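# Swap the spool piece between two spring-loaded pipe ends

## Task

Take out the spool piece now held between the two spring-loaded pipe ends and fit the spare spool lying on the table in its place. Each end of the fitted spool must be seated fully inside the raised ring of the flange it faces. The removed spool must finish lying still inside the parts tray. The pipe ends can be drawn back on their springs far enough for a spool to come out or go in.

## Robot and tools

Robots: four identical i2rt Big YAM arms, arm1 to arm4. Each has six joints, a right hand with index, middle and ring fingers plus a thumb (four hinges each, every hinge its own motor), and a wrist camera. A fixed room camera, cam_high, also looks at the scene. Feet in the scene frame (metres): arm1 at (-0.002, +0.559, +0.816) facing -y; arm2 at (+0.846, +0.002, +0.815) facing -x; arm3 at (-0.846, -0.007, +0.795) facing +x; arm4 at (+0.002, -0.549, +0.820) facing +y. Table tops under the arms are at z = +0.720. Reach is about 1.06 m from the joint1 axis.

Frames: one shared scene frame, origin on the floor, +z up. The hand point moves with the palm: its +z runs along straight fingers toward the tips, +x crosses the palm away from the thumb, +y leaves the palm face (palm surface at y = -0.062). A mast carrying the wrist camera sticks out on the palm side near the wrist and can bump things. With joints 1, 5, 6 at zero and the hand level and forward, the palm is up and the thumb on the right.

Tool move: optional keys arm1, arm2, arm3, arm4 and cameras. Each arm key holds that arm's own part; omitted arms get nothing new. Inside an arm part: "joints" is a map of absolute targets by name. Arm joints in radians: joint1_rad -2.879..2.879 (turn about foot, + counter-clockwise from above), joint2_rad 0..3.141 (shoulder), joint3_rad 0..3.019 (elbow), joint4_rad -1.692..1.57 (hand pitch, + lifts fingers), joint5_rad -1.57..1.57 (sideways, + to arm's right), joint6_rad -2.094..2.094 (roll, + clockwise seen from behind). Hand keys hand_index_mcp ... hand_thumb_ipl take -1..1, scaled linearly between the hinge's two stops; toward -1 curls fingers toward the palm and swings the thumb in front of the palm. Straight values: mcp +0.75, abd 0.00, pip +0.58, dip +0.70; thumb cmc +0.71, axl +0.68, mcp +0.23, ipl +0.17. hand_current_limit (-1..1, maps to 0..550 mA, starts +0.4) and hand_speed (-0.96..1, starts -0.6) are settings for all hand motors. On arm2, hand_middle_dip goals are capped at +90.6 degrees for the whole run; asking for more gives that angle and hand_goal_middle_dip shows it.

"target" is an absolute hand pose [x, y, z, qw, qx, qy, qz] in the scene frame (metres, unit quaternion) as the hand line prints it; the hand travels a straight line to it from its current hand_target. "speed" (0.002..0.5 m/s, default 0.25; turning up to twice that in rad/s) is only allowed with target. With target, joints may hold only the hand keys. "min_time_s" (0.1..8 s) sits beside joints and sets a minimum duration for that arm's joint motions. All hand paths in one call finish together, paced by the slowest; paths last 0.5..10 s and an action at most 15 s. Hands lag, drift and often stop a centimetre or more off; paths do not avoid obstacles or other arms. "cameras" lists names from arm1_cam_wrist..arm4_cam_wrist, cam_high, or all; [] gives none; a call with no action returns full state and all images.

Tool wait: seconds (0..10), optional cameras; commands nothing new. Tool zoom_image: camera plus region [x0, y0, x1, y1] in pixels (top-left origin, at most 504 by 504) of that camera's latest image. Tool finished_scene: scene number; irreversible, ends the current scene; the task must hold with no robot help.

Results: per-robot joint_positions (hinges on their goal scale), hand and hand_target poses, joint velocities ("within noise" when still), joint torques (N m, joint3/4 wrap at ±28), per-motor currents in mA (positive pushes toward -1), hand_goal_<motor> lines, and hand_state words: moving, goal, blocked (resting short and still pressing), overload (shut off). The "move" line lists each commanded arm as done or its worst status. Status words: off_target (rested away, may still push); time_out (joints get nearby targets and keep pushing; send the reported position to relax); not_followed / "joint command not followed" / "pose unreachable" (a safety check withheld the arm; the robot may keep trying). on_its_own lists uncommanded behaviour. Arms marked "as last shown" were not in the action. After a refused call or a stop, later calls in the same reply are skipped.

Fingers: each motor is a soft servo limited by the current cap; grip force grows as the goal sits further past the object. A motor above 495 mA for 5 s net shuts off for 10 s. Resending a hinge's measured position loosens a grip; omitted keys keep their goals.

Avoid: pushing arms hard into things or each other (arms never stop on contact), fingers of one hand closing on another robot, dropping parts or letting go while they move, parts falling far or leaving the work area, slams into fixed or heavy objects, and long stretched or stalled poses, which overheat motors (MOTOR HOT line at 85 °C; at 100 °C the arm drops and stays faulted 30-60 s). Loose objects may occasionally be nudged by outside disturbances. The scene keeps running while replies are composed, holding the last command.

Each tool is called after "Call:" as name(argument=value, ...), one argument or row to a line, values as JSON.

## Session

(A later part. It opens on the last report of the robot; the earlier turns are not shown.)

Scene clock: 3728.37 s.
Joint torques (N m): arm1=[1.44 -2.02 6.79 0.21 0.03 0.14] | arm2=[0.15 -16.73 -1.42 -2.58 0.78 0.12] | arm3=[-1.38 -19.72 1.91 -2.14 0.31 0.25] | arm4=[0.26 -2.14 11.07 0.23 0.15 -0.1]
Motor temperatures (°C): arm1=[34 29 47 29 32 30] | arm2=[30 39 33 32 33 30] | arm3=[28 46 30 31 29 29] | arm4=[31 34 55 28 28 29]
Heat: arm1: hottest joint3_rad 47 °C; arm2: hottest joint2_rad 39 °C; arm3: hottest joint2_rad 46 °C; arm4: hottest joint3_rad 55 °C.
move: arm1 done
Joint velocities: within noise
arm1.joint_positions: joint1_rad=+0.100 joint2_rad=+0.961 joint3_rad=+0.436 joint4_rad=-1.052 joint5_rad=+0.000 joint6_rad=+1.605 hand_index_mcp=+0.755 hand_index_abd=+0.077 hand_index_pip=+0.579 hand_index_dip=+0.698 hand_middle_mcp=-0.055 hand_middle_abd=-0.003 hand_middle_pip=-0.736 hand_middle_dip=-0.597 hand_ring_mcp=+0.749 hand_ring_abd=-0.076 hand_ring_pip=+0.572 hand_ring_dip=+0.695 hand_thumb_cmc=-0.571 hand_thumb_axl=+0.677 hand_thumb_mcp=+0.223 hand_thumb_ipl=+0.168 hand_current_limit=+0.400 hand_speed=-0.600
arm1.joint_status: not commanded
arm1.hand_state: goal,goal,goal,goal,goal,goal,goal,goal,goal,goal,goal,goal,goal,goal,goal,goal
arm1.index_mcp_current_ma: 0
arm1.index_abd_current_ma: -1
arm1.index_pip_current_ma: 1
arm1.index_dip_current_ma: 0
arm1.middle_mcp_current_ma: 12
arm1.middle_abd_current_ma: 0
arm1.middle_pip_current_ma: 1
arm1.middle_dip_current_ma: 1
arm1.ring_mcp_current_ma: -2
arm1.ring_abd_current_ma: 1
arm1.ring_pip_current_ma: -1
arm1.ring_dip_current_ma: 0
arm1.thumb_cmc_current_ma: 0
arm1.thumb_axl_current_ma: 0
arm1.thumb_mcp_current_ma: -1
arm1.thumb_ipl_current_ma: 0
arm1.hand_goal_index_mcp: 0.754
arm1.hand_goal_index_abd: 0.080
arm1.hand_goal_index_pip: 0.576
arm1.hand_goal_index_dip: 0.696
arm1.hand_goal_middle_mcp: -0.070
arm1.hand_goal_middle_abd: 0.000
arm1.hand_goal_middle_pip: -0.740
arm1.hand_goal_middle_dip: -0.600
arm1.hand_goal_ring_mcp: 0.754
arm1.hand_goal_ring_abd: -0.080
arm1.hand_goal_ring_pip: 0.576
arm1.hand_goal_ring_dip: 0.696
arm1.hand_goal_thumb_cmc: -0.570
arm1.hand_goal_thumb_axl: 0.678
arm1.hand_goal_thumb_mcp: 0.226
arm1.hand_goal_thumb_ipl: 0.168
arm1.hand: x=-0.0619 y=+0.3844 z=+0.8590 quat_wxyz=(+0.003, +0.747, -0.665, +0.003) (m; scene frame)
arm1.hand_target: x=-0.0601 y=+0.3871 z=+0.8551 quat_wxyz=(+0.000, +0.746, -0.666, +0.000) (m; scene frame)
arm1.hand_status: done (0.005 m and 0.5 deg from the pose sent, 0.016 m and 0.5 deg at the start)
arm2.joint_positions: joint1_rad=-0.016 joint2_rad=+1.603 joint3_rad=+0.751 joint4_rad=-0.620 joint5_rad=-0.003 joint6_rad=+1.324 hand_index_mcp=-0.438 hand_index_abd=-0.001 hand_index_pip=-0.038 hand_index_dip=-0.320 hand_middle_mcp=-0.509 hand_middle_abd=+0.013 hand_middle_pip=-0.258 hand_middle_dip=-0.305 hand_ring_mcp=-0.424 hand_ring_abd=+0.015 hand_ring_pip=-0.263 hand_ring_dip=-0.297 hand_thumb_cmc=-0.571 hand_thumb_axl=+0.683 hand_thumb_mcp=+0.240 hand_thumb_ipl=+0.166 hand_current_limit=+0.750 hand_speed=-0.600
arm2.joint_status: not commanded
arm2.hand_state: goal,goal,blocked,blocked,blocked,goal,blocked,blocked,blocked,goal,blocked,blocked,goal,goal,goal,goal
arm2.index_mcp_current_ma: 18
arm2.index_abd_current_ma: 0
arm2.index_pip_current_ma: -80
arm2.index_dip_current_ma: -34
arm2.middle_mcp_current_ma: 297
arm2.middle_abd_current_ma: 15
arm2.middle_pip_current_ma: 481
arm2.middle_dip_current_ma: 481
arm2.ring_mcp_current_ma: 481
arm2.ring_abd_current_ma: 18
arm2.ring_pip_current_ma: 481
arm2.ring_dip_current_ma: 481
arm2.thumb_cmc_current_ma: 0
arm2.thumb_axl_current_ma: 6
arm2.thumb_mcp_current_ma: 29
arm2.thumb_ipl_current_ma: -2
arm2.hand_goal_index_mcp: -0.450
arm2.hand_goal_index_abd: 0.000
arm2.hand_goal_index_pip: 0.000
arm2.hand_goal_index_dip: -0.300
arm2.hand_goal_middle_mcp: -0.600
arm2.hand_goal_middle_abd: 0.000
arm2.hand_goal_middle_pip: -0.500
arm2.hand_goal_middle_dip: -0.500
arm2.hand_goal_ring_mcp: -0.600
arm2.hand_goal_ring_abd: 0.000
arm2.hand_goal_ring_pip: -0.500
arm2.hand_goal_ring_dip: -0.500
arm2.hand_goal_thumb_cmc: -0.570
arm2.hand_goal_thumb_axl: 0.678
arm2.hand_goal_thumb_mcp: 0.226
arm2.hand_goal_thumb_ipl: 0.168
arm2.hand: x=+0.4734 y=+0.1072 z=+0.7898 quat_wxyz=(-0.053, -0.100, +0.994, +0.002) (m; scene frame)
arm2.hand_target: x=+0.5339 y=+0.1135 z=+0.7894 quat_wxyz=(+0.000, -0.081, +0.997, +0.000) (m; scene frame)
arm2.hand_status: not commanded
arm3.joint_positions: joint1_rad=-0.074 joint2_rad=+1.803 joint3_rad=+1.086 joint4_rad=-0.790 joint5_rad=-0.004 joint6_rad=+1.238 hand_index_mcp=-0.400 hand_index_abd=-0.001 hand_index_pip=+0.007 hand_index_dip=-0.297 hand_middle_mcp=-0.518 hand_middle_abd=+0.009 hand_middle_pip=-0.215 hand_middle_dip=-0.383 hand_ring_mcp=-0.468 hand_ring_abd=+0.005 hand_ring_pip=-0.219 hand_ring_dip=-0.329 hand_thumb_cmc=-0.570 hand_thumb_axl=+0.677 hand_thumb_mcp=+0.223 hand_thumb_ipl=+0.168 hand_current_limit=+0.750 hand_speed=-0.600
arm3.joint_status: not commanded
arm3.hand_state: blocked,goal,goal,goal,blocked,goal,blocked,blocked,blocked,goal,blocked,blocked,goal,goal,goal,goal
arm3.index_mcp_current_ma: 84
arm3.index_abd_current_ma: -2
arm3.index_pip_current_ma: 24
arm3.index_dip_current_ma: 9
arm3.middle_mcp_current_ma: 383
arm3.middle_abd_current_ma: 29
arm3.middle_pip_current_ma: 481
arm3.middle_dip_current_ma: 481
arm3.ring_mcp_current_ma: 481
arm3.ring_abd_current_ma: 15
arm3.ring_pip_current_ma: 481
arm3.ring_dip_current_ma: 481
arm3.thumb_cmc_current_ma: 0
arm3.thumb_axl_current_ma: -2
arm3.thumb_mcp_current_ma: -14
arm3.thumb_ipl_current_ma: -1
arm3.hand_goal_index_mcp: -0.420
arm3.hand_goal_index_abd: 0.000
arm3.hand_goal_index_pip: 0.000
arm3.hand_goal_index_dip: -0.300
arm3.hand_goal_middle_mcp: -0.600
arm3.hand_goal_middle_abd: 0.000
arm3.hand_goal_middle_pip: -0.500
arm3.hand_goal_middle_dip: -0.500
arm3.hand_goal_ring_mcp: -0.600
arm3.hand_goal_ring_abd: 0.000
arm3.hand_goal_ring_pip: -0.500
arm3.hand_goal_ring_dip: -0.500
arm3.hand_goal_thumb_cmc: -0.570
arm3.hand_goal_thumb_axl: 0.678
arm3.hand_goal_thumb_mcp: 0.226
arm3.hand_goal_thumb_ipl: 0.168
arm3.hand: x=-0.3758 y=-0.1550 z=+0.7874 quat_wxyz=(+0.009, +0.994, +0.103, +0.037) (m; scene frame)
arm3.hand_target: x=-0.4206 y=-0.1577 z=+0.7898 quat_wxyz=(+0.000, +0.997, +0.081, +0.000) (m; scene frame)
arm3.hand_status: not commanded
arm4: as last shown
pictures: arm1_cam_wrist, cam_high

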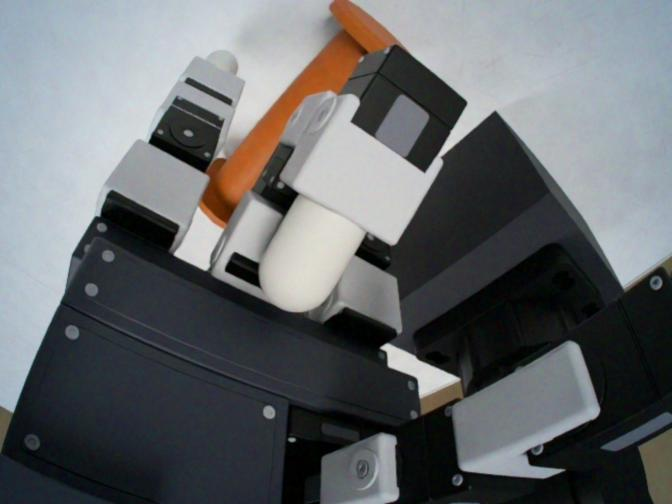

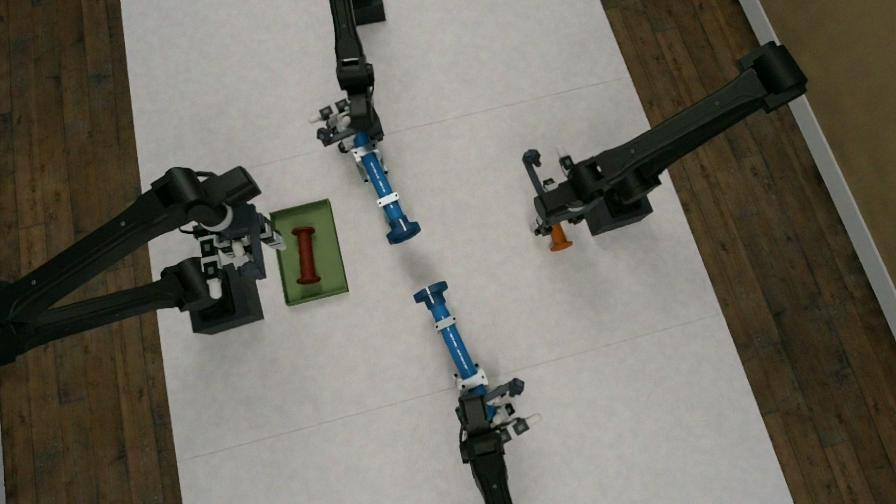

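Call:
move(
  arm1={"joints": {"hand_index_abd": -0.45, "hand_ring_abd": 0.45, "hand_current_limit": 0.78}},
)

Call:
move(
  arm1={"target": [-0.060, 0.371, 0.905, 0.013, 0.7461, -0.6659, 0.015], "speed": 0.05},
  cameras=["arm1_cam_wrist", "cam_high"],
)

Call:
zoom_image(
  camera="cam_high",
  region=[500, 180, 620, 270],
)

Scene clock: 3739.37 s.
Joint torques (N m): arm1=[1.32 -1.85 6.91 0.27 0.03 0.13] | arm2=[0.21 -16.91 -1.37 -2.62 0.76 0.11] | arm3=[-1.32 -19.66 1.91 -2.15 0.31 0.25] | arm4=[0.21 -2.14 11.06 0.23 0.15 -0.1]
Motor temperatures (°C): arm1=[34 29 45 29 32 30] | arm2=[30 39 33 32 33 30] | arm3=[28 47 30 31 29 29] | arm4=[31 34 55 28 28 29]
Heat: arm1: hottest joint3_rad 45 °C; arm2: hottest joint2_rad 39 °C; arm3: hottest joint2_rad 47 °C; arm4: hottest joint3_rad 55 °C.
move: arm1 off_target
Joint velocities: within noise
arm1.joint_positions: joint1_rad=+0.100 joint2_rad=+0.961 joint3_rad=+0.434 joint4_rad=-1.050 joint5_rad=+0.000 joint6_rad=+1.607 hand_index_mcp=+0.755 hand_index_abd=-0.200 hand_index_pip=+0.578 hand_index_dip=+0.698 hand_middle_mcp=-0.055 hand_middle_abd=-0.003 hand_middle_pip=-0.736 hand_middle_dip=-0.597 hand_ring_mcp=+0.750 hand_ring_abd=+0.199 hand_ring_pip=+0.572 hand_ring_dip=+0.695 hand_thumb_cmc=-0.571 hand_thumb_axl=+0.677 hand_thumb_mcp=+0.223 hand_thumb_ipl=+0.168 hand_current_limit=+0.780 hand_speed=-0.600
arm1.joint_status: hand_index_abd off_target (ended at -0.200, target -0.450); hand_ring_abd off_target (ended at +0.199, target +0.450); the others done
arm1.hand_state: goal,blocked,goal,goal,goal,goal,goal,goal,goal,blocked,goal,goal,goal,goal,goal,goal
arm1.index_mcp_current_ma: 0
arm1.index_abd_current_ma: 490
arm1.index_pip_current_ma: 1
arm1.index_dip_current_ma: 0
arm1.middle_mcp_current_ma: 12
arm1.middle_abd_current_ma: 0
arm1.middle_pip_current_ma: 1
arm1.middle_dip_current_ma: 1
arm1.ring_mcp_current_ma: -2
arm1.ring_abd_current_ma: -489
arm1.ring_pip_current_ma: -1
arm1.ring_dip_current_ma: 0
arm1.thumb_cmc_current_ma: 0
arm1.thumb_axl_current_ma: 0
arm1.thumb_mcp_current_ma: -1
arm1.thumb_ipl_current_ma: 0
arm1.hand_goal_index_mcp: 0.754
arm1.hand_goal_index_abd: -0.450
arm1.hand_goal_index_pip: 0.576
arm1.hand_goal_index_dip: 0.696
arm1.hand_goal_middle_mcp: -0.070
arm1.hand_goal_middle_abd: 0.000
arm1.hand_goal_middle_pip: -0.740
arm1.hand_goal_middle_dip: -0.600
arm1.hand_goal_ring_mcp: 0.754
arm1.hand_goal_ring_abd: 0.450
arm1.hand_goal_ring_pip: 0.576
arm1.hand_goal_ring_dip: 0.696
arm1.hand_goal_thumb_cmc: -0.570
arm1.hand_goal_thumb_axl: 0.678
arm1.hand_goal_thumb_mcp: 0.226
arm1.hand_goal_thumb_ipl: 0.168
arm1.hand: x=-0.0620 y=+0.3851 z=+0.8584 quat_wxyz=(+0.003, +0.746, -0.666, +0.003) (m; scene frame)
arm1.hand_target: x=-0.0601 y=+0.3871 z=+0.8551 quat_wxyz=(+0.000, +0.746, -0.666, +0.000) (m; scene frame)
arm1.hand_status: not commanded
arm2, arm3: as last shown
arm4.joint_positions: joint1_rad=+0.313 joint2_rad=+0.829 joint3_rad=+0.863 joint4_rad=-1.650 joint5_rad=+0.000 joint6_rad=+1.932 hand_index_mcp=+0.755 hand_index_abd=+0.076 hand_index_pip=+0.579 hand_index_dip=+0.699 hand_middle_mcp=-0.054 hand_middle_abd=-0.003 hand_middle_pip=-0.735 hand_middle_dip=-0.597 hand_ring_mcp=+0.749 hand_ring_abd=-0.077 hand_ring_pip=+0.573 hand_ring_dip=+0.694 hand_thumb_cmc=-0.569 hand_thumb_axl=+0.677 hand_thumb_mcp=+0.222 hand_thumb_ipl=+0.168 hand_current_limit=+0.400 hand_speed=-0.600
arm4.joint_status: not commanded
arm4.hand_state: goal,goal,goal,goal,goal,goal,goal,goal,goal,goal,goal,goal,goal,goal,goal,goal
arm4.index_mcp_current_ma: 2
arm4.index_abd_current_ma: -8
arm4.index_pip_current_ma: 6
arm4.index_dip_current_ma: 8
arm4.middle_mcp_current_ma: 54
arm4.middle_abd_current_ma: -7
arm4.middle_pip_current_ma: 12
arm4.middle_dip_current_ma: 6
arm4.ring_mcp_current_ma: -12
arm4.ring_abd_current_ma: 6
arm4.ring_pip_current_ma: -7
arm4.ring_dip_current_ma: -4
arm4.thumb_cmc_current_ma: 1
arm4.thumb_axl_current_ma: -2
arm4.thumb_mcp_current_ma: -13
arm4.thumb_ipl_current_ma: -1
arm4.hand_goal_index_mcp: 0.754
arm4.hand_goal_index_abd: 0.080
arm4.hand_goal_index_pip: 0.576
arm4.hand_goal_index_dip: 0.696
arm4.hand_goal_middle_mcp: -0.070
arm4.hand_goal_middle_abd: 0.000
arm4.hand_goal_middle_pip: -0.740
arm4.hand_goal_middle_dip: -0.600
arm4.hand_goal_ring_mcp: 0.754
arm4.hand_goal_ring_abd: -0.080
arm4.hand_goal_ring_pip: 0.576
arm4.hand_goal_ring_dip: 0.696
arm4.hand_goal_thumb_cmc: -0.570
arm4.hand_goal_thumb_axl: 0.678
arm4.hand_goal_thumb_mcp: 0.226
arm4.hand_goal_thumb_ipl: 0.168
arm4.hand: x=+0.0215 y=-0.3982 z=+1.0442 quat_wxyz=(+0.019, +0.707, +0.707, -0.008) (m; scene frame)
arm4.hand_target: x=+0.0202 y=-0.3904 z=+1.0597 quat_wxyz=(+0.000, +0.707, +0.707, +0.000) (m; scene frame)
arm4.hand_status: not commanded
pictures: none

Scene clock: 3741.13 s.
Joint torques (N m): arm1=[0.38 -3.43 12.86 -0.61 0.11 0.01] | arm2=[-0.03 -16.91 -1.43 -2.63 0.76 0.11] | arm3=[-1.38 -19.72 1.92 -2.14 0.31 0.24] | arm4=[0.26 -2.08 11.07 0.24 0.15 -0.1]
Motor temperatures (°C): arm1=[34 29 45 29 32 30] | arm2=[30 39 33 32 33 30] | arm3=[28 47 30 31 29 29] | arm4=[31 34 55 28 28 29]
Heat: arm1: hottest joint3_rad 45 °C; arm2: hottest joint2_rad 39 °C; arm3: hottest joint2_rad 47 °C; arm4: hottest joint3_rad 55 °C.
move: arm1 off_target
Joint velocities: within noise
arm1.joint_positions: joint1_rad=+0.100 joint2_rad=+0.916 joint3_rad=+0.478 joint4_rad=-1.174 joint5_rad=+0.000 joint6_rad=+1.607 hand_index_mcp=+0.753 hand_index_abd=-0.200 hand_index_pip=+0.576 hand_index_dip=+0.698 hand_middle_mcp=-0.055 hand_middle_abd=-0.003 hand_middle_pip=-0.736 hand_middle_dip=-0.597 hand_ring_mcp=+0.754 hand_ring_abd=+0.199 hand_ring_pip=+0.575 hand_ring_dip=+0.695 hand_thumb_cmc=-0.571 hand_thumb_axl=+0.677 hand_thumb_mcp=+0.223 hand_thumb_ipl=+0.168 hand_current_limit=+0.780 hand_speed=-0.600
arm1.joint_status: not commanded
arm1.hand_state: goal,blocked,goal,goal,goal,goal,goal,goal,goal,blocked,goal,goal,goal,goal,goal,goal
arm1.index_mcp_current_ma: 0
arm1.index_abd_current_ma: 489
arm1.index_pip_current_ma: 0
arm1.index_dip_current_ma: 0
arm1.middle_mcp_current_ma: 12
arm1.middle_abd_current_ma: 0
arm1.middle_pip_current_ma: 1
arm1.middle_dip_current_ma: 1
arm1.ring_mcp_current_ma: 0
arm1.ring_abd_current_ma: -489
arm1.ring_pip_current_ma: 0
arm1.ring_dip_current_ma: 0
arm1.thumb_cmc_current_ma: 0
arm1.thumb_axl_current_ma: 0
arm1.thumb_mcp_current_ma: -1
arm1.thumb_ipl_current_ma: 0
arm1.hand_goal_index_mcp: 0.754
arm1.hand_goal_index_abd: -0.450
arm1.hand_goal_index_pip: 0.576
arm1.hand_goal_index_dip: 0.696
arm1.hand_goal_middle_mcp: -0.070
arm1.hand_goal_middle_abd: 0.000
arm1.hand_goal_middle_pip: -0.740
arm1.hand_goal_middle_dip: -0.600
arm1.hand_goal_ring_mcp: 0.754
arm1.hand_goal_ring_abd: 0.450
arm1.hand_goal_ring_pip: 0.576
arm1.hand_goal_ring_dip: 0.696
arm1.hand_goal_thumb_cmc: -0.570
arm1.hand_goal_thumb_axl: 0.678
arm1.hand_goal_thumb_mcp: 0.226
arm1.hand_goal_thumb_ipl: 0.168
arm1.hand: x=-0.0633 y=+0.3937 z=+0.8818 quat_wxyz=(-0.009, +0.746, -0.666, -0.011) (m; scene frame)
arm1.hand_target: x=-0.0605 y=+0.3718 z=+0.9044 quat_wxyz=(+0.013, +0.746, -0.666, +0.015) (m; scene frame)
arm1.hand_status: off_target (0.033 m and 3.8 deg from the pose sent, 0.049 m and 1.9 deg at the start)
arm2, arm3, arm4: as last shown
pictures: arm1_cam_wrist, cam_high

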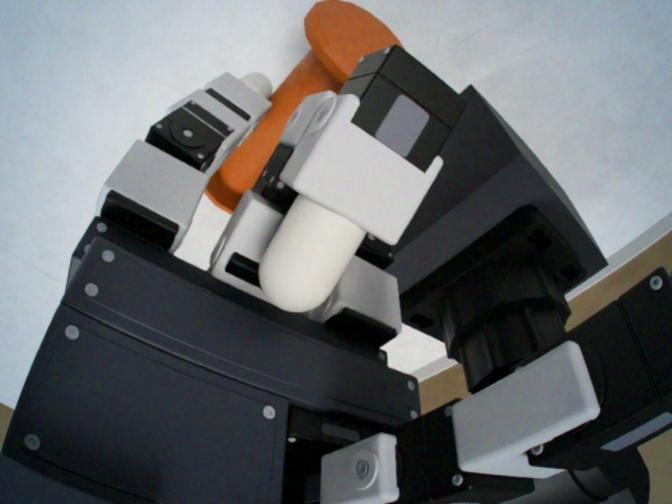

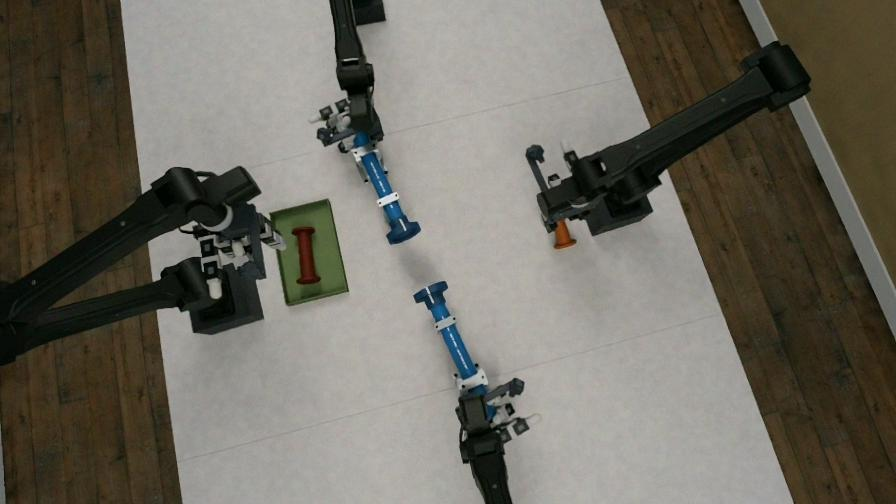

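Scaled by 4.200 from the camera's 896x504 image, which has a finer 1280x720 frame.

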